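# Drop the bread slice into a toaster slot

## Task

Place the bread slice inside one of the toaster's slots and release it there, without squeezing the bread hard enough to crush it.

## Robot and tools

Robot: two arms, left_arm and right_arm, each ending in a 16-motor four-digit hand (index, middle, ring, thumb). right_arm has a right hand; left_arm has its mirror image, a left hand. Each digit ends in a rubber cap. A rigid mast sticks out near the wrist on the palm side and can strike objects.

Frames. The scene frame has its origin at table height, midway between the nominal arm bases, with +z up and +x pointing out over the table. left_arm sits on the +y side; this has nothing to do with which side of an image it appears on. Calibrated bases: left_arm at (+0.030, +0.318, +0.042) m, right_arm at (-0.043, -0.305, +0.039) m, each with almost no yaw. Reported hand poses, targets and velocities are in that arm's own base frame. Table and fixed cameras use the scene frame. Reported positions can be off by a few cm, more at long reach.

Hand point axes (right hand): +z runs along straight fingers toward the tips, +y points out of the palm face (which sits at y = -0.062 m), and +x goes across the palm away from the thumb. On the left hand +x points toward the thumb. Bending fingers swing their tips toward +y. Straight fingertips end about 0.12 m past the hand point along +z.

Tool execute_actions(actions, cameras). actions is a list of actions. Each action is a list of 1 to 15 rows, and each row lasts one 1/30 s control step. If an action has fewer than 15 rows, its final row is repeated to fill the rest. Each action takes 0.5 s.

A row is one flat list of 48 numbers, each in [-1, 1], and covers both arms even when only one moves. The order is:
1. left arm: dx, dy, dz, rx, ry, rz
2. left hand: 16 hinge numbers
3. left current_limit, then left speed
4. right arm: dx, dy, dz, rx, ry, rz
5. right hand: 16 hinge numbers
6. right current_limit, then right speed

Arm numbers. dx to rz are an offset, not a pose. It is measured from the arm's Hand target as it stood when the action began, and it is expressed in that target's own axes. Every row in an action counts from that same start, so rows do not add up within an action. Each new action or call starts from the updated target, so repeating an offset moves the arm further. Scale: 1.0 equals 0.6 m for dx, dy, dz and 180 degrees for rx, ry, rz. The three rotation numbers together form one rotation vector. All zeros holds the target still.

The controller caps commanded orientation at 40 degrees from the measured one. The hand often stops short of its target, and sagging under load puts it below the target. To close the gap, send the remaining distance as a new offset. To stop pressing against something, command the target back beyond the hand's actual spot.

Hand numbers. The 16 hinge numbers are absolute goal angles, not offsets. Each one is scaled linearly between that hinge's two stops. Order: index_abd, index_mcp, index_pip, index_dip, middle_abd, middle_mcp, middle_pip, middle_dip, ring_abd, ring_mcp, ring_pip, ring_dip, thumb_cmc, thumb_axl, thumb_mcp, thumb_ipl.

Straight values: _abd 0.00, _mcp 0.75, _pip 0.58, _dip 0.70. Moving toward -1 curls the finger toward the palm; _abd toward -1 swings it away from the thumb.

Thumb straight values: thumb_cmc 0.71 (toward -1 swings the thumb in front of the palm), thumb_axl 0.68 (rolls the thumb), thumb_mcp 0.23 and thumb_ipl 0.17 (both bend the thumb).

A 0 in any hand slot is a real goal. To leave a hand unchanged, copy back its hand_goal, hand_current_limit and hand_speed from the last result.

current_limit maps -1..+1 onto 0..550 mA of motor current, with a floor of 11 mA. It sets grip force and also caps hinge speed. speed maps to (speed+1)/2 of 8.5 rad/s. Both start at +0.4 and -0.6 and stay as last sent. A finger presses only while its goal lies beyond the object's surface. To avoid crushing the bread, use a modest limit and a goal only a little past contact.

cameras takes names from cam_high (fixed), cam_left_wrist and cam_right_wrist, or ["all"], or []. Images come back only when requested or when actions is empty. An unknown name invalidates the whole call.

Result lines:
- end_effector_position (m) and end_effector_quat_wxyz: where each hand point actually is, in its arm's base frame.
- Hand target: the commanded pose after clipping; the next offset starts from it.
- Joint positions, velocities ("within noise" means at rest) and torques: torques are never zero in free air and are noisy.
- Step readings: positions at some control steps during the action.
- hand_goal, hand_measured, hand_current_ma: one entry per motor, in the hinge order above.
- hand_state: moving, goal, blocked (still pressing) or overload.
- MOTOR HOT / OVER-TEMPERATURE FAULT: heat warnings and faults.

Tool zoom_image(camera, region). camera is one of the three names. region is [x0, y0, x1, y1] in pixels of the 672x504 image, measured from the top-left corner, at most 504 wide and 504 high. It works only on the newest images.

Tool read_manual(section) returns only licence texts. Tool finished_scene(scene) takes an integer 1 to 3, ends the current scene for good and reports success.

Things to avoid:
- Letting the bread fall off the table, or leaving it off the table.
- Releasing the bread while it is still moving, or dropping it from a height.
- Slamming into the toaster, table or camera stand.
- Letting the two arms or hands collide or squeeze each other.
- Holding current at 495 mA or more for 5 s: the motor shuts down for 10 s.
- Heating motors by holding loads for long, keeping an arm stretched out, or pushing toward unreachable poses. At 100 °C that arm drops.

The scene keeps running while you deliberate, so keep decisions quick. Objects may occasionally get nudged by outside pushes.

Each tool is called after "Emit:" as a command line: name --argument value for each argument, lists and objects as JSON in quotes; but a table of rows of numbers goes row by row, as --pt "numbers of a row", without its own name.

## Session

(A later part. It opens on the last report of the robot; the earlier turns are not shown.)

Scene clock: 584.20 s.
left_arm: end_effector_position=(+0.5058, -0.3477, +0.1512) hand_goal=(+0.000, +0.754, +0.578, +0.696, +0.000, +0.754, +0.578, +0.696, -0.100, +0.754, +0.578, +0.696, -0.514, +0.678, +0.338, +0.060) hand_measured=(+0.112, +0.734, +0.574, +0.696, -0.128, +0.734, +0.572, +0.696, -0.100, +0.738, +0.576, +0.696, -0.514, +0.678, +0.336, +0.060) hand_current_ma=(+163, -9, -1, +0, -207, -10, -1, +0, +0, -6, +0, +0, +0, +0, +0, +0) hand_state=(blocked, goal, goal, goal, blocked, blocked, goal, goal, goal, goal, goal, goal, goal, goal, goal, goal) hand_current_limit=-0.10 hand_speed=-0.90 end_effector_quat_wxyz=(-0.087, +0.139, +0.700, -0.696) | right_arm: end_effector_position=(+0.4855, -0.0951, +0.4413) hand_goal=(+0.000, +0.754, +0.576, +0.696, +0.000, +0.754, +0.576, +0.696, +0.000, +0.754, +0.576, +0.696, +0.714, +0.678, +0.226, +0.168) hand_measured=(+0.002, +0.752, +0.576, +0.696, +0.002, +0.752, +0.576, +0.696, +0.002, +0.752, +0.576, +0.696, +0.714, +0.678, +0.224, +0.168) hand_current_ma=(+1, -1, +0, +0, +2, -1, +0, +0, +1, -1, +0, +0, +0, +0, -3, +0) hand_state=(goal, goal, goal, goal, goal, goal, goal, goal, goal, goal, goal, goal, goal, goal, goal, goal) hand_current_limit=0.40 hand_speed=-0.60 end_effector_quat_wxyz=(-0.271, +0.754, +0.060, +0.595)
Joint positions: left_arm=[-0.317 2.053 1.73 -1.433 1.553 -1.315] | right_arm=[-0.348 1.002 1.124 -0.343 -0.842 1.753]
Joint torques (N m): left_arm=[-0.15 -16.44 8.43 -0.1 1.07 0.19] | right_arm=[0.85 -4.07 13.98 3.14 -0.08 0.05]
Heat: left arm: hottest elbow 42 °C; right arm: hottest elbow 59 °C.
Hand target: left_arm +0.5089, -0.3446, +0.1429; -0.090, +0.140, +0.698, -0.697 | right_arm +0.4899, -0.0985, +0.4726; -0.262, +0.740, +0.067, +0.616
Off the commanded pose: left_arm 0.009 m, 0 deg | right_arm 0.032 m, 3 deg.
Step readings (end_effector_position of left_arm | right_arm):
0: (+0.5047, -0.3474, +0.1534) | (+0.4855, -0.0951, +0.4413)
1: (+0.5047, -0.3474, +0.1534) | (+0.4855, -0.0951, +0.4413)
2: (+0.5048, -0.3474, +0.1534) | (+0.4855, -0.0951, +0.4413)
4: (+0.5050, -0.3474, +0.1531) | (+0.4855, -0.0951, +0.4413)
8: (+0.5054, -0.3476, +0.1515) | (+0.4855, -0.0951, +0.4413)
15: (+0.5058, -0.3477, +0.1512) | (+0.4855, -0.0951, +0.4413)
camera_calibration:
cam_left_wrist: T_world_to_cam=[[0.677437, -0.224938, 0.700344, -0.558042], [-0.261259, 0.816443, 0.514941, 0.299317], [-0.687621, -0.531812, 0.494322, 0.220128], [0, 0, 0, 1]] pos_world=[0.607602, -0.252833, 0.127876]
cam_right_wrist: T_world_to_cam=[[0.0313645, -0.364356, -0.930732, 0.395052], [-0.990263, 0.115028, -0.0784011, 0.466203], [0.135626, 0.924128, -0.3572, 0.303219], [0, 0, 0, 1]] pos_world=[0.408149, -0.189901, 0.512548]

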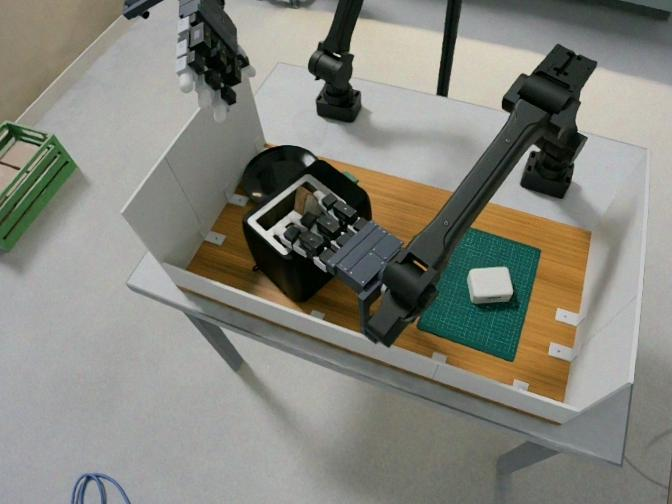

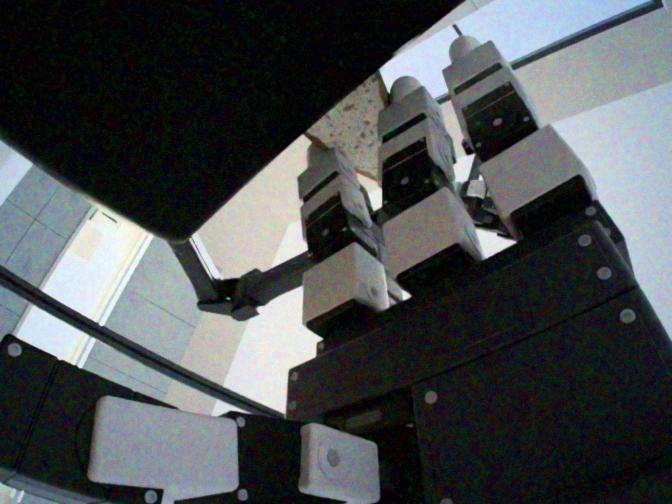

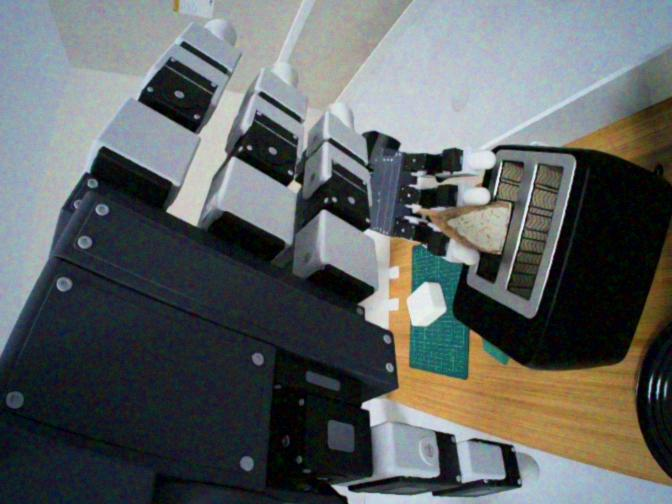

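Emit:
zoom_image --camera "cam_high" --region '[270, 180, 350, 240]'

Emit:
execute_actions --actions '[[[0,0,0.013,0,0,0,0.0,0.754,0.577,0.696,0.0,0.754,0.577,0.696,-0.1,0.754,0.577,0.696,-0.514,0.677,0.337,0.059,-0.1,-0.9,0,0,0,0,0,0,0,0.754,0.576,0.696,0,0.754,0.576,0.696,0,0.754,0.576,0.696,0.714,0.678,0.226,0.168,0.4,-0.6]]]' --cameras '["cam_right_wrist","cam_high"]'

Emit:
zoom_image --camera "cam_right_wrist" --region '[400, 170, 520, 290]'

Scaled by 6.300 from the camera's 672x504 image, which has a finer 960x720 frame.

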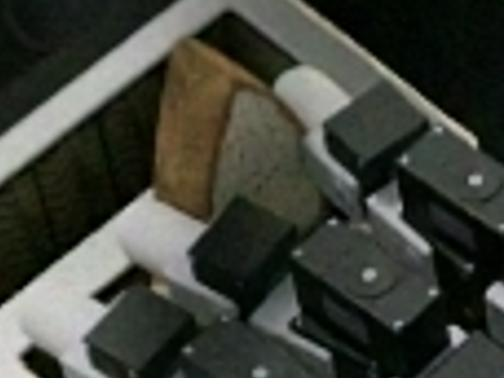

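Scene clock: 612.57 s.
left_arm: end_effector_position=(+0.5058, -0.3477, +0.1512) hand_goal=(+0.000, +0.754, +0.578, +0.696, +0.000, +0.754, +0.578, +0.696, -0.100, +0.754, +0.578, +0.696, -0.514, +0.678, +0.338, +0.060) hand_measured=(+0.112, +0.734, +0.574, +0.696, -0.128, +0.734, +0.572, +0.696, -0.100, +0.738, +0.576, +0.696, -0.514, +0.678, +0.336, +0.060) hand_current_ma=(+163, -9, -1, +0, -207, -10, -1, +0, +0, -6, +0, +0, +0, +0, +0, +0) hand_state=(blocked, goal, goal, goal, blocked, blocked, goal, goal, goal, goal, goal, goal, goal, goal, goal, goal) hand_current_limit=-0.10 hand_speed=-0.90 end_effector_quat_wxyz=(-0.087, +0.139, +0.700, -0.696) | right_arm: end_effector_position=(+0.4855, -0.0951, +0.4413) hand_goal=(+0.000, +0.754, +0.576, +0.696, +0.000, +0.754, +0.576, +0.696, +0.000, +0.754, +0.576, +0.696, +0.714, +0.678, +0.226, +0.168) hand_measured=(+0.002, +0.752, +0.576, +0.696, +0.002, +0.752, +0.576, +0.696, +0.002, +0.752, +0.576, +0.696, +0.714, +0.678, +0.224, +0.168) hand_current_ma=(+1, -1, +0, +0, +2, -1, +0, +0, +1, -1, +0, +0, +0, +0, -3, +0) hand_state=(goal, goal, goal, goal, goal, goal, goal, goal, goal, goal, goal, goal, goal, goal, goal, goal) hand_current_limit=0.40 hand_speed=-0.60 end_effector_quat_wxyz=(-0.271, +0.754, +0.060, +0.595)
Joint positions: left_arm=[-0.317 2.053 1.73 -1.433 1.553 -1.315] | right_arm=[-0.348 1.002 1.124 -0.343 -0.842 1.753]
Joint torques (N m): left_arm=[-1.03 -16.32 8.7 0.31 1.22 0.08] | right_arm=[0.79 -4.01 13.97 3.14 -0.08 0.05]
Heat: left arm: hottest elbow 42 °C; right arm: hottest elbow 59 °C.
Hand target: left_arm +0.5064, -0.3519, +0.1428; -0.090, +0.140, +0.698, -0.697 | right_arm +0.4899, -0.0985, +0.4726; -0.262, +0.740, +0.067, +0.616
Off the commanded pose: left_arm 0.009 m, 0 deg | right_arm 0.032 m, 3 deg.
Step readings (end_effector_position of left_arm | right_arm):
0: (+0.5058, -0.3477, +0.1512) | (+0.4855, -0.0951, +0.4413)
1: (+0.5058, -0.3477, +0.1512) | (+0.4855, -0.0951, +0.4413)
2: (+0.5058, -0.3477, +0.1512) | (+0.4855, -0.0951, +0.4413)
4: (+0.5058, -0.3477, +0.1512) | (+0.4855, -0.0951, +0.4413)
8: (+0.5058, -0.3477, +0.1512) | (+0.4855, -0.0951, +0.4413)
15: (+0.5058, -0.3477, +0.1512) | (+0.4855, -0.0951, +0.4413)
camera_calibration:
cam_right_wrist: T_world_to_cam=[[0.0313645, -0.364356, -0.930732, 0.395052], [-0.990263, 0.115028, -0.0784011, 0.466203], [0.135626, 0.924128, -0.3572, 0.303219], [0, 0, 0, 1]] pos_world=[0.408149, -0.189901, 0.512548]
Images, in order (width x height): cam_high 672x504, cam_right_wrist 672x504.

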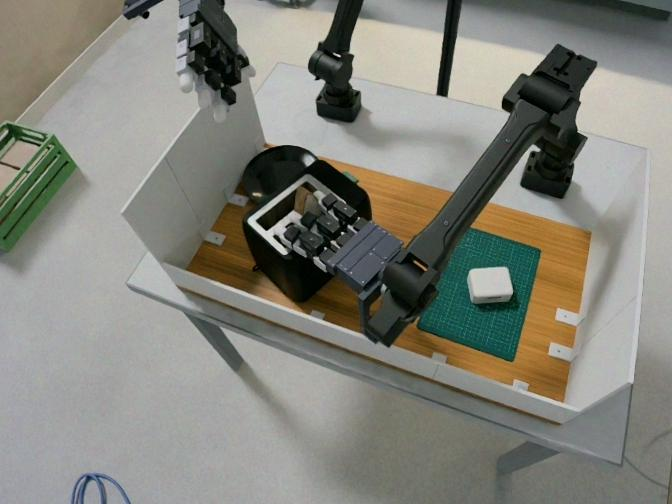

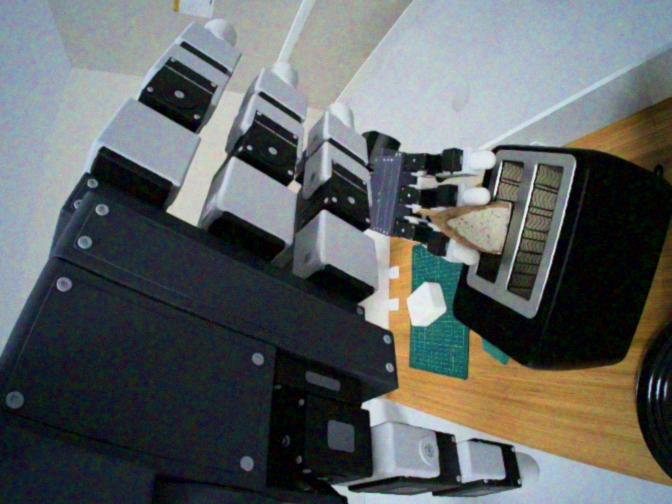

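Scaled by 4.200 from the camera's 672x504 image, which has a finer 960x720 frame.

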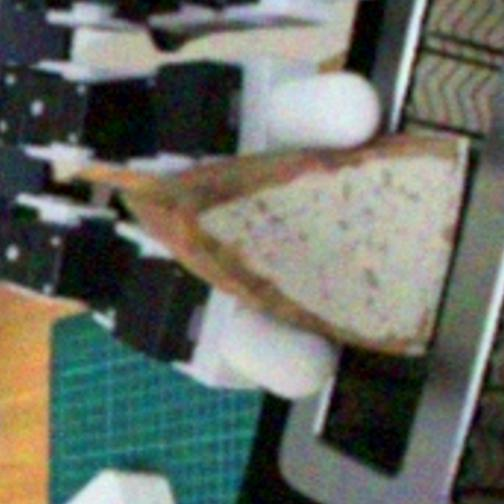

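Emit:
execute_actions --actions '[[[0,-0.02,0.01,0,0,0,0.0,0.754,0.577,0.696,0.0,0.754,0.577,0.696,-0.1,0.754,0.577,0.696,-0.514,0.677,0.337,0.059,-0.1,-0.9,0,0,0,0,0,0,0,0.754,0.576,0.696,0,0.754,0.576,0.696,0,0.754,0.576,0.696,0.714,0.678,0.226,0.168,0.4,-0.6]]]' --cameras '["cam_right_wrist","cam_high"]'

Emit:
zoom_image --camera "cam_right_wrist" --region '[400, 170, 520, 290]'

Scene clock: 619.40 s.
left_arm: end_effector_position=(+0.5056, -0.3479, +0.1513) hand_goal=(+0.000, +0.754, +0.578, +0.696, +0.000, +0.754, +0.578, +0.696, -0.100, +0.754, +0.578, +0.696, -0.514, +0.678, +0.338, +0.060) hand_measured=(+0.112, +0.734, +0.574, +0.696, -0.128, +0.734, +0.572, +0.696, -0.100, +0.738, +0.576, +0.696, -0.514, +0.678, +0.336, +0.060) hand_current_ma=(+163, -9, -1, +0, -207, -10, -1, +0, +0, -6, +0, +0, +0, +0, +0, +0) hand_state=(blocked, goal, goal, goal, blocked, blocked, goal, goal, goal, goal, goal, goal, goal, goal, goal, goal) hand_current_limit=-0.10 hand_speed=-0.90 end_effector_quat_wxyz=(-0.088, +0.138, +0.699, -0.696) | right_arm: end_effector_position=(+0.4855, -0.0951, +0.4413) hand_goal=(+0.000, +0.754, +0.576, +0.696, +0.000, +0.754, +0.576, +0.696, +0.000, +0.754, +0.576, +0.696, +0.714, +0.678, +0.226, +0.168) hand_measured=(+0.002, +0.752, +0.576, +0.696, +0.002, +0.752, +0.576, +0.696, +0.002, +0.752, +0.576, +0.696, +0.714, +0.678, +0.224, +0.168) hand_current_ma=(+1, -1, +0, +0, +2, -1, +0, +0, +1, -1, +0, +0, +0, +0, -3, +0) hand_state=(goal, goal, goal, goal, goal, goal, goal, goal, goal, goal, goal, goal, goal, goal, goal, goal) hand_current_limit=0.40 hand_speed=-0.60 end_effector_quat_wxyz=(-0.271, +0.754, +0.060, +0.595)
Joint positions: left_arm=[-0.318 2.053 1.73 -1.433 1.554 -1.316] | right_arm=[-0.348 1.002 1.124 -0.343 -0.842 1.753]
Joint torques (N m): left_arm=[-1.96 -17.32 9.61 0.29 1.3 -0.12] | right_arm=[0.67 -4.19 13.94 3.17 -0.07 0.07]
Heat: left arm: hottest elbow 43 °C; right arm: hottest elbow 59 °C.
Hand target: left_arm +0.5036, -0.3575, +0.1547; -0.090, +0.140, +0.698, -0.697 | right_arm +0.4899, -0.0985, +0.4726; -0.262, +0.740, +0.067, +0.616
Off the commanded pose: left_arm 0.010 m, 0 deg | right_arm 0.032 m, 3 deg.
Step readings (end_effector_position of left_arm | right_arm):
0: (+0.5058, -0.3477, +0.1512) | (+0.4855, -0.0951, +0.4413)
1: (+0.5058, -0.3477, +0.1512) | (+0.4855, -0.0951, +0.4413)
2: (+0.5058, -0.3477, +0.1512) | (+0.4855, -0.0951, +0.4413)
4: (+0.5058, -0.3477, +0.1512) | (+0.4855, -0.0951, +0.4413)
8: (+0.5057, -0.3479, +0.1513) | (+0.4855, -0.0951, +0.4413)
15: (+0.5056, -0.3479, +0.1513) | (+0.4855, -0.0951, +0.4413)
camera_calibration:
cam_right_wrist: T_world_to_cam=[[0.0313645, -0.364356, -0.930732, 0.395052], [-0.990263, 0.115028, -0.0784011, 0.466203], [0.135626, 0.924128, -0.3572, 0.303219], [0, 0, 0, 1]] pos_world=[0.408149, -0.189901, 0.512548]
Images, in order (width x height): cam_high 672x504, cam_right_wrist 672x504.

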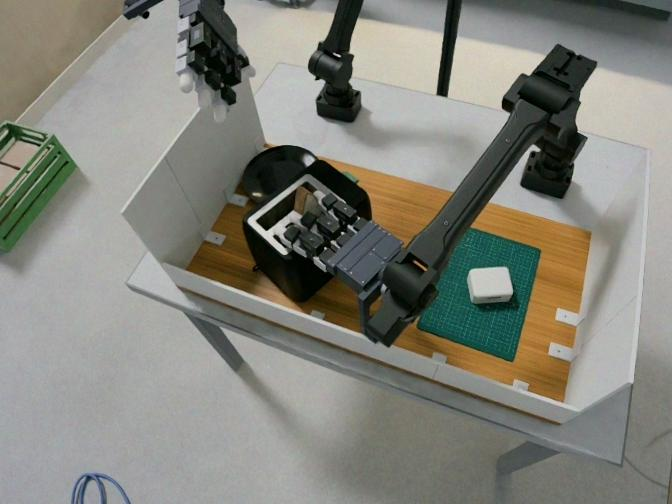

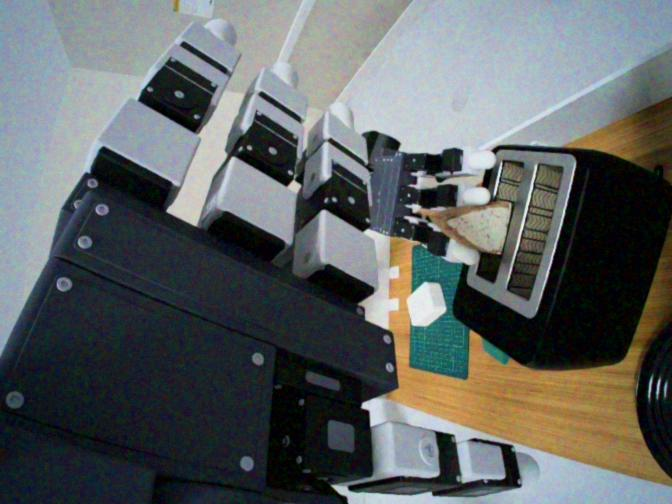

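Scaled by 4.200 from the camera's 672x504 image, which has a finer 960x720 frame.

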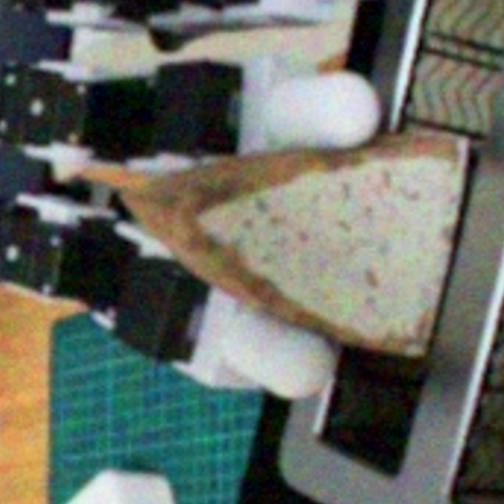

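Emit:
execute_actions --actions '[[[0,-0.01,0.008,0,0,0,0.0,0.754,0.577,0.696,0.0,0.754,0.577,0.696,-0.1,0.754,0.577,0.696,-0.514,0.677,0.337,0.059,-0.1,-0.9,0,0,0,0,0,0,0,0.754,0.576,0.696,0,0.754,0.576,0.696,0,0.754,0.576,0.696,0.714,0.678,0.226,0.168,0.4,-0.6]]]' --cameras '["cam_right_wrist","cam_high"]'

Emit:
zoom_image --camera "cam_right_wrist" --region '[400, 170, 520, 290]'

Scene clock: 622.40 s.
left_arm: end_effector_position=(+0.5005, -0.3538, +0.1520) hand_goal=(+0.000, +0.754, +0.578, +0.696, +0.000, +0.754, +0.578, +0.696, -0.100, +0.754, +0.578, +0.696, -0.514, +0.678, +0.338, +0.060) hand_measured=(+0.112, +0.734, +0.574, +0.696, -0.128, +0.734, +0.572, +0.696, -0.100, +0.738, +0.576, +0.696, -0.514, +0.678, +0.336, +0.060) hand_current_ma=(+163, -9, -1, +0, -207, -10, -1, +0, +0, -6, +0, +0, +0, +0, +0, +0) hand_state=(blocked, goal, goal, goal, blocked, blocked, goal, goal, goal, goal, goal, goal, goal, goal, goal, goal) hand_current_limit=-0.10 hand_speed=-0.90 end_effector_quat_wxyz=(-0.096, +0.138, +0.699, -0.695) | right_arm: end_effector_position=(+0.4855, -0.0951, +0.4413) hand_goal=(+0.000, +0.754, +0.576, +0.696, +0.000, +0.754, +0.576, +0.696, +0.000, +0.754, +0.576, +0.696, +0.714, +0.678, +0.226, +0.168) hand_measured=(+0.002, +0.752, +0.576, +0.696, +0.002, +0.752, +0.576, +0.696, +0.002, +0.752, +0.576, +0.696, +0.714, +0.678, +0.224, +0.168) hand_current_ma=(+1, -1, +0, +0, +2, -1, +0, +0, +1, -1, +0, +0, +0, +0, -3, +0) hand_state=(goal, goal, goal, goal, goal, goal, goal, goal, goal, goal, goal, goal, goal, goal, goal, goal) hand_current_limit=0.40 hand_speed=-0.60 end_effector_quat_wxyz=(-0.271, +0.754, +0.060, +0.595)
Joint positions: left_arm=[-0.33 2.053 1.73 -1.433 1.556 -1.327] | right_arm=[-0.348 1.002 1.124 -0.343 -0.842 1.753]
Joint torques (N m): left_arm=[-1.49 -17.61 10.24 0.32 1.29 -0.13] | right_arm=[0.97 -3.96 13.98 3.11 -0.08 0.06]
Heat: left arm: hottest elbow 43 °C; right arm: hottest elbow 59 °C.
Hand target: left_arm +0.5016, -0.3619, +0.1606; -0.090, +0.140, +0.698, -0.697 | right_arm +0.4899, -0.0985, +0.4726; -0.262, +0.740, +0.067, +0.616
Off the commanded pose: left_arm 0.012 m, 1 deg | right_arm 0.032 m, 3 deg.
Step readings (end_effector_position of left_arm | right_arm):
0: (+0.5056, -0.3479, +0.1513) | (+0.4855, -0.0951, +0.4413)
1: (+0.5055, -0.3479, +0.1513) | (+0.4855, -0.0951, +0.4413)
2: (+0.5054, -0.3481, +0.1514) | (+0.4855, -0.0951, +0.4413)
4: (+0.5049, -0.3486, +0.1516) | (+0.4855, -0.0951, +0.4413)
8: (+0.5029, -0.3510, +0.1518) | (+0.4855, -0.0951, +0.4413)
15: (+0.5006, -0.3539, +0.1519) | (+0.4855, -0.0951, +0.4413)
camera_calibration:
cam_right_wrist: T_world_to_cam=[[0.0313645, -0.364356, -0.930732, 0.395052], [-0.990263, 0.115028, -0.0784011, 0.466203], [0.135626, 0.924128, -0.3572, 0.303219], [0, 0, 0, 1]] pos_world=[0.408149, -0.189901, 0.512548]
Images, in order (width x height): cam_high 672x504, cam_right_wrist 672x504.

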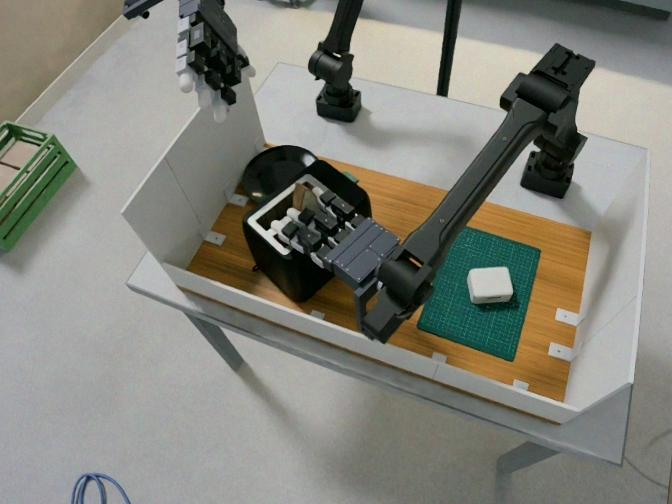

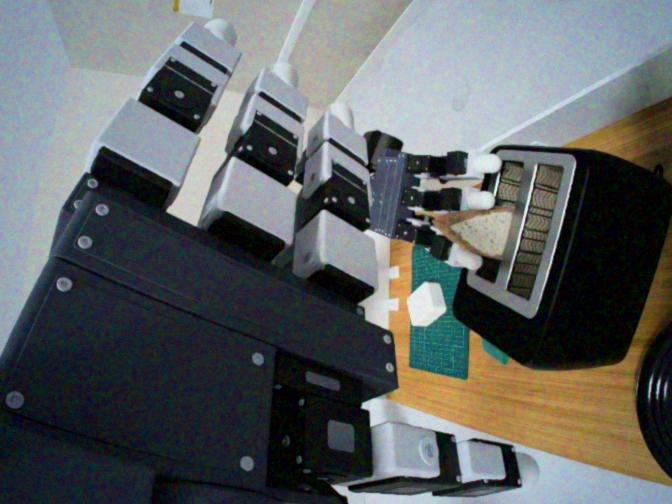

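Scaled by 4.200 from the camera's 672x504 image, which has a finer 960x720 frame.

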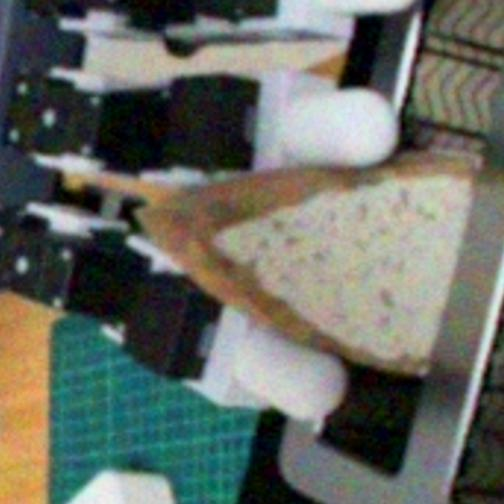

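Emit:
execute_actions --actions '[[[0,0.022,-0.01,0,0,0,0.0,0.754,0.577,0.696,0.0,0.754,0.577,0.696,-0.1,0.754,0.577,0.696,-0.514,0.677,0.337,0.059,-0.1,-0.9,0,0,0,0,0,0,0,0.754,0.576,0.696,0,0.754,0.576,0.696,0,0.754,0.576,0.696,0.714,0.678,0.226,0.168,0.4,-0.6]]]' --cameras '["cam_right_wrist","cam_high"]'

Emit:
zoom_image --camera "cam_right_wrist" --region '[400, 170, 520, 290]'

Emit:
zoom_image --camera "cam_high" --region '[240, 170, 350, 250]'

Scene clock: 626.97 s.
left_arm: end_effector_position=(+0.5028, -0.3546, +0.1508) hand_goal=(+0.000, +0.754, +0.578, +0.696, +0.000, +0.754, +0.578, +0.696, -0.100, +0.754, +0.578, +0.696, -0.514, +0.678, +0.338, +0.060) hand_measured=(+0.112, +0.734, +0.574, +0.696, -0.128, +0.734, +0.572, +0.696, -0.100, +0.738, +0.576, +0.696, -0.514, +0.678, +0.336, +0.060) hand_current_ma=(+163, -9, -1, +0, -207, -10, -1, +0, +0, -6, +0, +0, +0, +0, +0, +0) hand_state=(blocked, goal, goal, goal, blocked, blocked, goal, goal, goal, goal, goal, goal, goal, goal, goal, goal) hand_current_limit=-0.10 hand_speed=-0.90 end_effector_quat_wxyz=(-0.091, +0.143, +0.698, -0.696) | right_arm: end_effector_position=(+0.4855, -0.0951, +0.4413) hand_goal=(+0.000, +0.754, +0.576, +0.696, +0.000, +0.754, +0.576, +0.696, +0.000, +0.754, +0.576, +0.696, +0.714, +0.678, +0.226, +0.168) hand_measured=(+0.002, +0.752, +0.576, +0.696, +0.002, +0.752, +0.576, +0.696, +0.002, +0.752, +0.576, +0.696, +0.714, +0.678, +0.224, +0.168) hand_current_ma=(+1, -1, +0, +0, +2, -1, +0, +0, +1, -1, +0, +0, +0, +0, -3, +0) hand_state=(goal, goal, goal, goal, goal, goal, goal, goal, goal, goal, goal, goal, goal, goal, goal, goal) hand_current_limit=0.40 hand_speed=-0.60 end_effector_quat_wxyz=(-0.271, +0.754, +0.060, +0.595)
Joint positions: left_arm=[-0.33 2.054 1.73 -1.417 1.556 -1.328] | right_arm=[-0.348 1.002 1.124 -0.343 -0.842 1.753]
Joint torques (N m): left_arm=[-0.67 -16.79 8.88 0.49 1.18 -0.04] | right_arm=[0.73 -3.96 14 3.17 -0.08 0.07]
Heat: left arm: hottest elbow 43 °C; right arm: hottest elbow 59 °C.
Hand target: left_arm +0.5045, -0.3564, +0.1474; -0.090, +0.140, +0.698, -0.697 | right_arm +0.4899, -0.0985, +0.4726; -0.262, +0.740, +0.067, +0.616
Off the commanded pose: left_arm 0.004 m, 0 deg | right_arm 0.032 m, 3 deg.
Step readings (end_effector_position of left_arm | right_arm):
0: (+0.5005, -0.3538, +0.1520) | (+0.4855, -0.0951, +0.4413)
1: (+0.5005, -0.3538, +0.1520) | (+0.4855, -0.0951, +0.4413)
2: (+0.5006, -0.3538, +0.1519) | (+0.4855, -0.0951, +0.4413)
4: (+0.5010, -0.3540, +0.1519) | (+0.4855, -0.0951, +0.4413)
8: (+0.5019, -0.3543, +0.1517) | (+0.4855, -0.0951, +0.4413)
15: (+0.5027, -0.3545, +0.1511) | (+0.4855, -0.0951, +0.4413)
camera_calibration:
cam_right_wrist: T_world_to_cam=[[0.0313645, -0.364356, -0.930732, 0.395052], [-0.990263, 0.115028, -0.0784011, 0.466203], [0.135626, 0.924128, -0.3572, 0.303219], [0, 0, 0, 1]] pos_world=[0.408149, -0.189901, 0.512548]
Images, in order (width x height): cam_high 672x504, cam_right_wrist 672x504.

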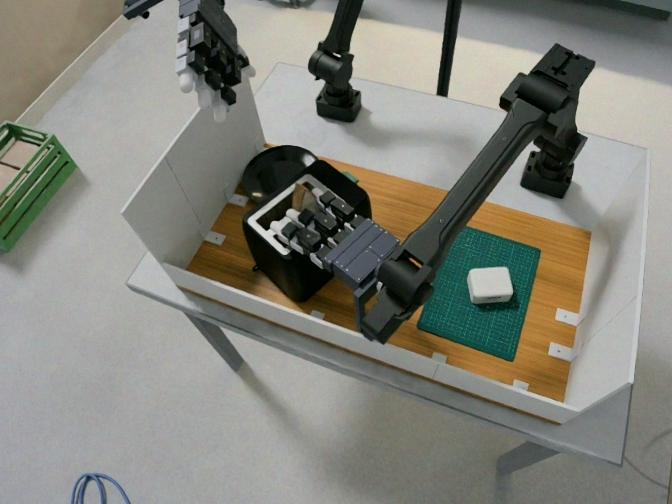

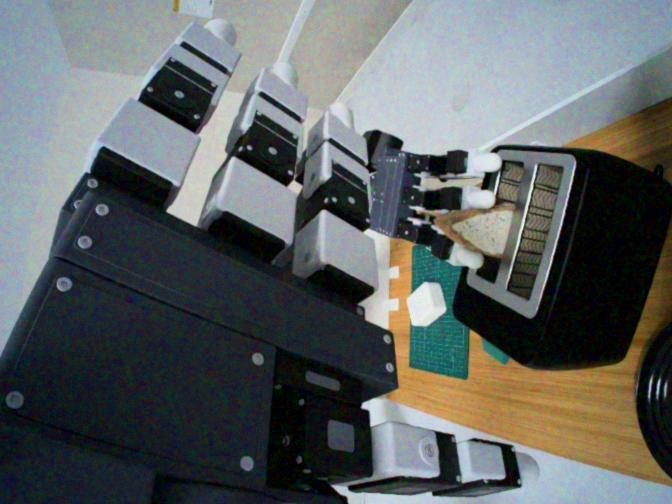

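Scaled by 4.200 from the camera's 672x504 image, which has a finer 960x720 frame.

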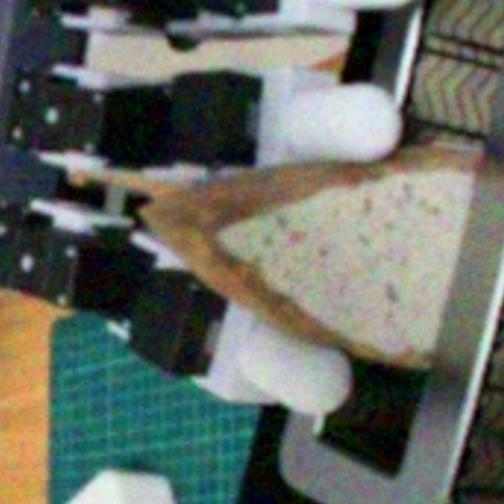

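Scaled by 4.582 from the camera's 672x504 image, which has a finer 960x720 frame.

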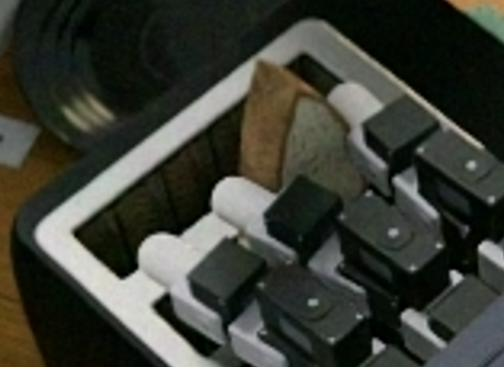

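Emit:
execute_actions --actions '[[[0,0.02,0,0,0,0,0.0,0.754,0.577,0.696,0.0,0.754,0.577,0.696,-0.1,0.754,0.577,0.696,-0.514,0.677,0.337,0.059,-0.1,-0.9,0,0,0,0,0,0,0,0.754,0.576,0.696,0,0.754,0.576,0.696,0,0.754,0.576,0.696,0.714,0.678,0.226,0.168,0.4,-0.6]]]' --cameras '["cam_right_wrist","cam_high"]'

Emit:
zoom_image --camera "cam_right_wrist" --region '[400, 170, 520, 290]'

Emit:
zoom_image --camera "cam_high" --region '[240, 170, 350, 250]'

Scene clock: 630.50 s.
left_arm: end_effector_position=(+0.5041, -0.3550, +0.1491) hand_goal=(+0.000, +0.754, +0.578, +0.696, +0.000, +0.754, +0.578, +0.696, -0.100, +0.754, +0.578, +0.696, -0.514, +0.678, +0.338, +0.060) hand_measured=(+0.112, +0.734, +0.574, +0.696, -0.128, +0.734, +0.572, +0.696, -0.100, +0.738, +0.576, +0.696, -0.514, +0.678, +0.336, +0.060) hand_current_ma=(+163, -9, -1, +0, -207, -10, -1, +0, +0, -6, +0, +0, +0, +0, +0, +0) hand_state=(blocked, goal, goal, goal, blocked, blocked, goal, goal, goal, goal, goal, goal, goal, goal, goal, goal) hand_current_limit=-0.10 hand_speed=-0.90 end_effector_quat_wxyz=(-0.089, +0.145, +0.697, -0.696) | right_arm: end_effector_position=(+0.4855, -0.0951, +0.4413) hand_goal=(+0.000, +0.754, +0.576, +0.696, +0.000, +0.754, +0.576, +0.696, +0.000, +0.754, +0.576, +0.696, +0.714, +0.678, +0.226, +0.168) hand_measured=(+0.002, +0.752, +0.576, +0.696, +0.002, +0.752, +0.576, +0.696, +0.002, +0.752, +0.576, +0.696, +0.714, +0.678, +0.224, +0.168) hand_current_ma=(+1, -1, +0, +0, +2, -1, +0, +0, +1, -1, +0, +0, +0, +0, -3, +0) hand_state=(goal, goal, goal, goal, goal, goal, goal, goal, goal, goal, goal, goal, goal, goal, goal, goal) hand_current_limit=0.40 hand_speed=-0.60 end_effector_quat_wxyz=(-0.271, +0.754, +0.060, +0.595)
Joint positions: left_arm=[-0.33 2.057 1.73 -1.409 1.556 -1.328] | right_arm=[-0.348 1.002 1.124 -0.343 -0.842 1.753]
Joint torques (N m): left_arm=[-0.73 -15.97 8.1 0.75 1.18 0.03] | right_arm=[0.91 -3.96 14.01 3.14 -0.08 0.06]
Heat: left arm: hottest elbow 43 °C; right arm: hottest elbow 59 °C.
Hand target: left_arm +0.5053, -0.3565, +0.1355; -0.090, +0.140, +0.698, -0.697 | right_arm +0.4899, -0.0985, +0.4726; -0.262, +0.740, +0.067, +0.616
Off the commanded pose: left_arm 0.014 m, 1 deg | right_arm 0.032 m, 3 deg.
Step readings (end_effector_position of left_arm | right_arm):
0: (+0.5029, -0.3546, +0.1508) | (+0.4855, -0.0951, +0.4413)
1: (+0.5029, -0.3546, +0.1508) | (+0.4855, -0.0951, +0.4413)
2: (+0.5031, -0.3547, +0.1506) | (+0.4855, -0.0951, +0.4413)
4: (+0.5036, -0.3549, +0.1496) | (+0.4855, -0.0951, +0.4413)
8: (+0.5041, -0.3550, +0.1491) | (+0.4855, -0.0951, +0.4413)
15: (+0.5041, -0.3550, +0.1491) | (+0.4855, -0.0951, +0.4413)
camera_calibration:
cam_right_wrist: T_world_to_cam=[[0.0313645, -0.364356, -0.930732, 0.395052], [-0.990263, 0.115028, -0.0784011, 0.466203], [0.135626, 0.924128, -0.3572, 0.303219], [0, 0, 0, 1]] pos_world=[0.408149, -0.189901, 0.512548]
Images, in order (width x height): cam_high 672x504, cam_right_wrist 672x504.

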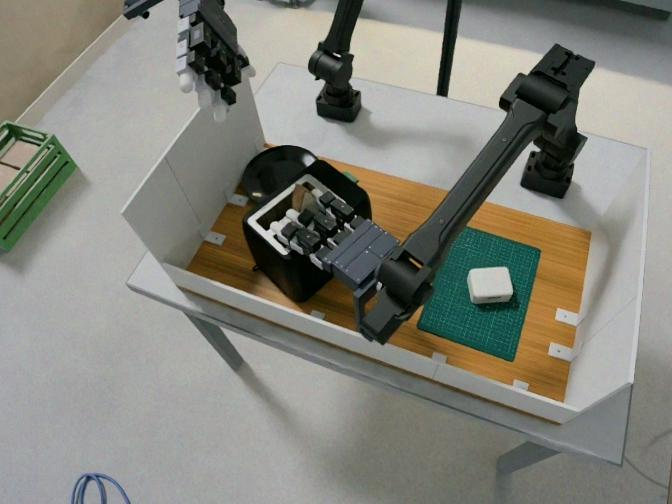

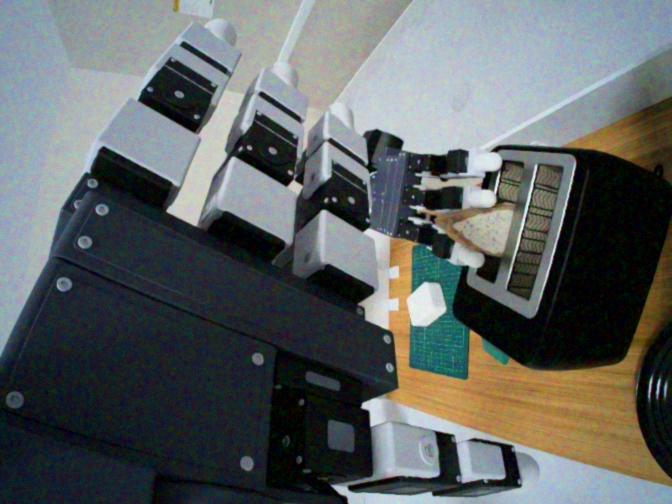

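Scaled by 4.200 from the camera's 672x504 image, which has a finer 960x720 frame.

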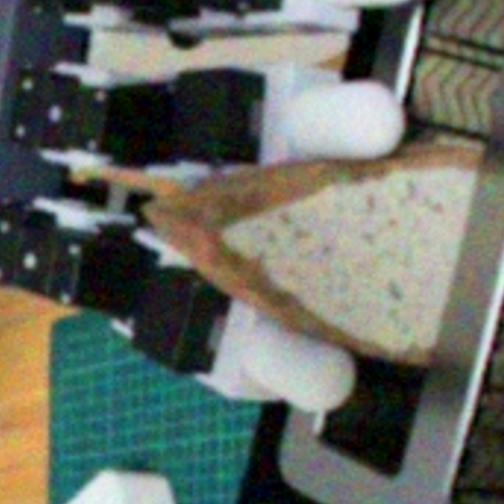

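Scaled by 4.582 from the camera's 672x504 image, which has a finer 960x720 frame.

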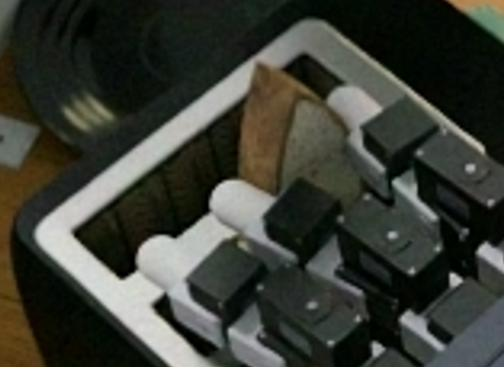

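Emit:
execute_actions --actions '[]' --cameras '["cam_left_wrist"]'

Emit:
zoom_image --camera "cam_left_wrist" --region '[200, 0, 500, 300]'

Scene clock: 639.70 s.
left_arm: end_effector_position=(+0.5041, -0.3550, +0.1491) hand_goal=(+0.000, +0.754, +0.578, +0.696, +0.000, +0.754, +0.578, +0.696, -0.100, +0.754, +0.578, +0.696, -0.514, +0.678, +0.338, +0.060) hand_measured=(+0.112, +0.734, +0.574, +0.696, -0.128, +0.734, +0.572, +0.696, -0.100, +0.738, +0.576, +0.696, -0.514, +0.678, +0.336, +0.060) hand_current_ma=(+163, -9, -1, +0, -207, -10, -1, +0, +0, -6, +0, +0, +0, +0, +0, +0) hand_state=(blocked, goal, goal, goal, blocked, blocked, goal, goal, goal, goal, goal, goal, goal, goal, goal, goal) hand_current_limit=-0.10 hand_speed=-0.90 end_effector_quat_wxyz=(-0.089, +0.145, +0.697, -0.696) | right_arm: end_effector_position=(+0.4855, -0.0951, +0.4413) hand_goal=(+0.000, +0.754, +0.576, +0.696, +0.000, +0.754, +0.576, +0.696, +0.000, +0.754, +0.576, +0.696, +0.714, +0.678, +0.226, +0.168) hand_measured=(+0.002, +0.752, +0.576, +0.696, +0.002, +0.752, +0.576, +0.696, +0.002, +0.752, +0.576, +0.696, +0.714, +0.678, +0.224, +0.168) hand_current_ma=(+1, -1, +0, +0, +2, -1, +0, +0, +1, -1, +0, +0, +0, +0, -3, +0) hand_state=(goal, goal, goal, goal, goal, goal, goal, goal, goal, goal, goal, goal, goal, goal, goal, goal) hand_current_limit=0.40 hand_speed=-0.60 end_effector_quat_wxyz=(-0.271, +0.754, +0.060, +0.595)
Joint positions: left_arm=[-0.33 2.057 1.73 -1.409 1.556 -1.328] | right_arm=[-0.348 1.002 1.124 -0.343 -0.842 1.753]
Joint velocities: within noise
Joint torques (N m): left_arm=[-0.67 -15.97 8.02 0.73 1.19 0.03] | right_arm=[0.85 -4.13 13.96 3.11 -0.08 0.06]
Heat: left arm: hottest elbow 43 °C; right arm: hottest elbow 60 °C.
Hand target: left_arm +0.5053, -0.3565, +0.1355; -0.090, +0.140, +0.698, -0.697 | right_arm +0.4899, -0.0985, +0.4726; -0.262, +0.740, +0.067, +0.616
Off the commanded pose: left_arm 0.014 m, 1 deg | right_arm 0.032 m, 3 deg.
camera_calibration:
cam_left_wrist: T_world_to_cam=[[0.671235, -0.229265, 0.704898, -0.556076], [-0.254456, 0.821908, 0.509626, 0.305274], [-0.696201, -0.521444, 0.493356, 0.224217], [0, 0, 0, 1]] pos_world=[0.607037, -0.26148, 0.125782]
Images, in order (width x height): cam_left_wrist 672x504.

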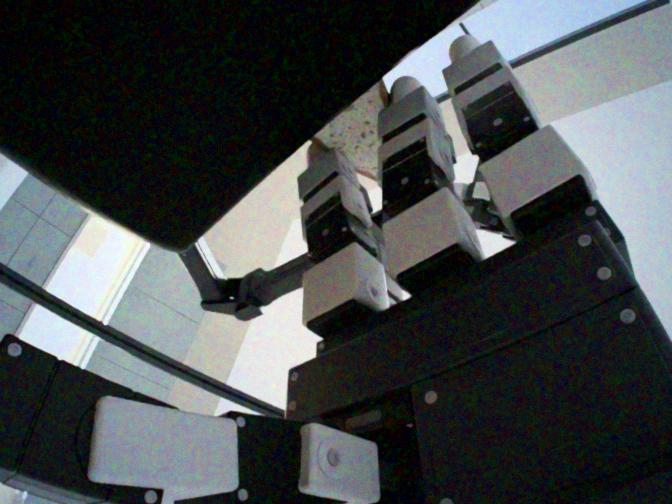

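Scaled by 1.680 from the camera's 672x504 image, which has a finer 960x720 frame.

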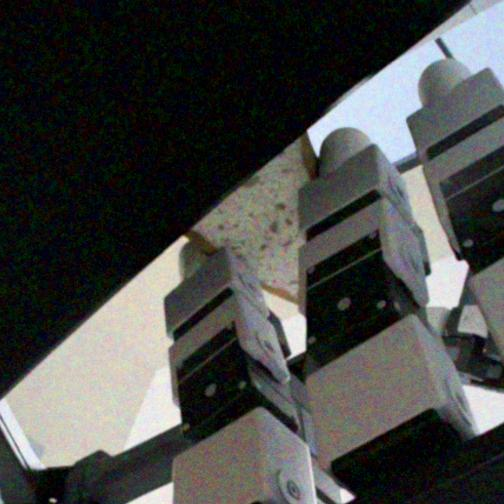

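Emit:
execute_actions --actions '[[[0,0.012,0,0,0,0,0.0,0.754,0.577,0.696,0.0,0.754,0.577,0.696,-0.1,0.754,0.577,0.696,-0.514,0.677,0.337,0.059,-0.1,-0.9,0,0,0,0,0,0,0,0.754,0.576,0.696,0,0.754,0.576,0.696,0,0.754,0.576,0.696,0.714,0.678,0.226,0.168,0.4,-0.6]]]' --cameras '["cam_right_wrist","cam_high"]'

Emit:
zoom_image --camera "cam_right_wrist" --region '[400, 170, 520, 290]'

Emit:
zoom_image --camera "cam_high" --region '[240, 170, 350, 250]'

Scene clock: 656.67 s.
left_arm: end_effector_position=(+0.5040, -0.3550, +0.1476) hand_goal=(+0.000, +0.754, +0.578, +0.696, +0.000, +0.754, +0.578, +0.696, -0.100, +0.754, +0.578, +0.696, -0.514, +0.678, +0.338, +0.060) hand_measured=(+0.112, +0.734, +0.574, +0.696, -0.128, +0.734, +0.572, +0.696, -0.100, +0.738, +0.576, +0.696, -0.514, +0.678, +0.336, +0.060) hand_current_ma=(+163, -9, -1, +0, -207, -10, -1, +0, +0, -6, +0, +0, +0, +0, +0, +0) hand_state=(blocked, goal, goal, goal, blocked, blocked, goal, goal, goal, goal, goal, goal, goal, goal, goal, goal) hand_current_limit=-0.10 hand_speed=-0.90 end_effector_quat_wxyz=(-0.088, +0.146, +0.697, -0.696) | right_arm: end_effector_position=(+0.4855, -0.0951, +0.4413) hand_goal=(+0.000, +0.754, +0.576, +0.696, +0.000, +0.754, +0.576, +0.696, +0.000, +0.754, +0.576, +0.696, +0.714, +0.678, +0.226, +0.168) hand_measured=(+0.002, +0.752, +0.576, +0.696, +0.002, +0.752, +0.576, +0.696, +0.002, +0.752, +0.576, +0.696, +0.714, +0.678, +0.224, +0.168) hand_current_ma=(+1, -1, +0, +0, +2, -1, +0, +0, +1, -1, +0, +0, +0, +0, -3, +0) hand_state=(goal, goal, goal, goal, goal, goal, goal, goal, goal, goal, goal, goal, goal, goal, goal, goal) hand_current_limit=0.40 hand_speed=-0.60 end_effector_quat_wxyz=(-0.271, +0.754, +0.060, +0.595)
Joint positions: left_arm=[-0.33 2.057 1.726 -1.403 1.556 -1.328] | right_arm=[-0.348 1.002 1.124 -0.343 -0.842 1.753]
Joint torques (N m): left_arm=[-0.73 -15.33 7.84 0.91 1.17 0.08] | right_arm=[0.79 -3.96 13.96 3.15 -0.09 0.07]
Heat: left arm: hottest elbow 42 °C; right arm: hottest elbow 60 °C.
Hand target: left_arm +0.5058, -0.3566, +0.1283; -0.090, +0.140, +0.698, -0.697 | right_arm +0.4899, -0.0985, +0.4726; -0.262, +0.740, +0.067, +0.616
Off the commanded pose: left_arm 0.019 m, 1 deg | right_arm 0.032 m, 3 deg.
Step readings (end_effector_position of left_arm | right_arm):
0: (+0.5041, -0.3550, +0.1491) | (+0.4855, -0.0951, +0.4413)
1: (+0.5041, -0.3550, +0.1491) | (+0.4855, -0.0951, +0.4413)
2: (+0.5040, -0.3550, +0.1488) | (+0.4855, -0.0951, +0.4413)
4: (+0.5040, -0.3550, +0.1482) | (+0.4855, -0.0951, +0.4413)
8: (+0.5041, -0.3550, +0.1479) | (+0.4855, -0.0951, +0.4413)
15: (+0.5040, -0.3550, +0.1477) | (+0.4855, -0.0951, +0.4413)
camera_calibration:
cam_right_wrist: T_world_to_cam=[[0.0313645, -0.364356, -0.930732, 0.395052], [-0.990263, 0.115028, -0.0784011, 0.466203], [0.135626, 0.924128, -0.3572, 0.303219], [0, 0, 0, 1]] pos_world=[0.408149, -0.189901, 0.512548]
Images, in order (width x height): cam_high 672x504, cam_right_wrist 672x504.

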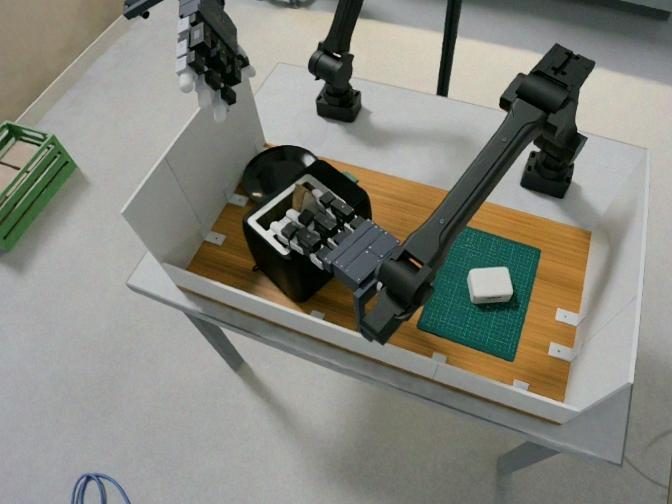

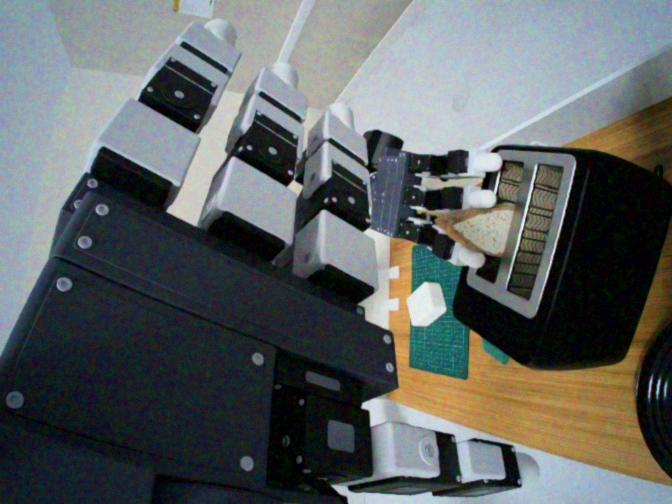

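Scaled by 4.200 from the camera's 672x504 image, which has a finer 960x720 frame.

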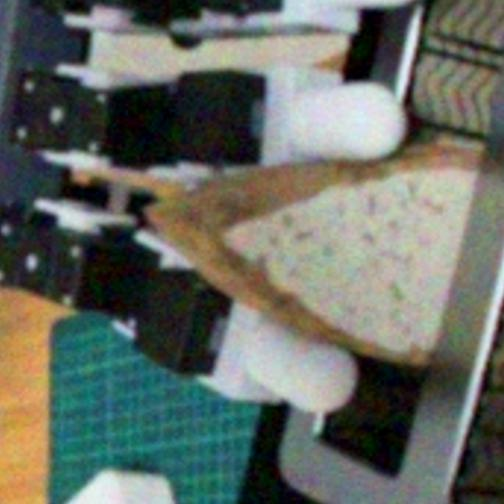

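Scaled by 4.582 from the camera's 672x504 image, which has a finer 960x720 frame.

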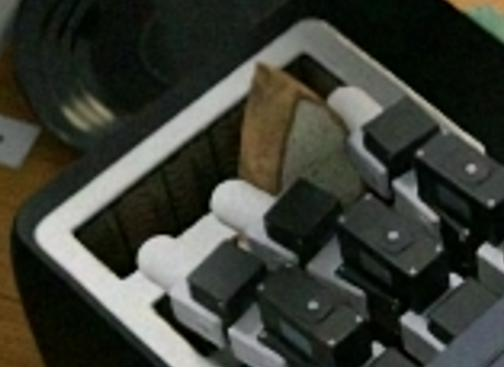

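Emit:
zoom_image --camera "cam_high" --region '[300, 240, 460, 380]'

Scaled by 3.150 from the camera's 672x504 image, which has a finer 960x720 frame.

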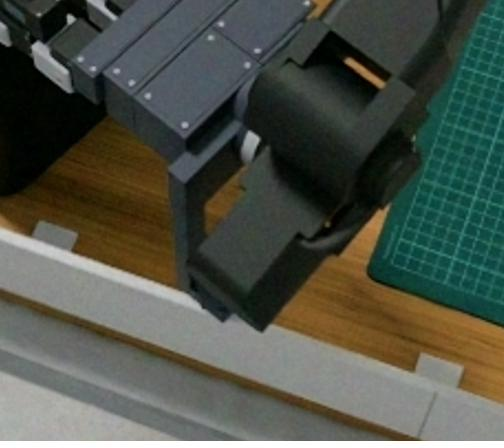

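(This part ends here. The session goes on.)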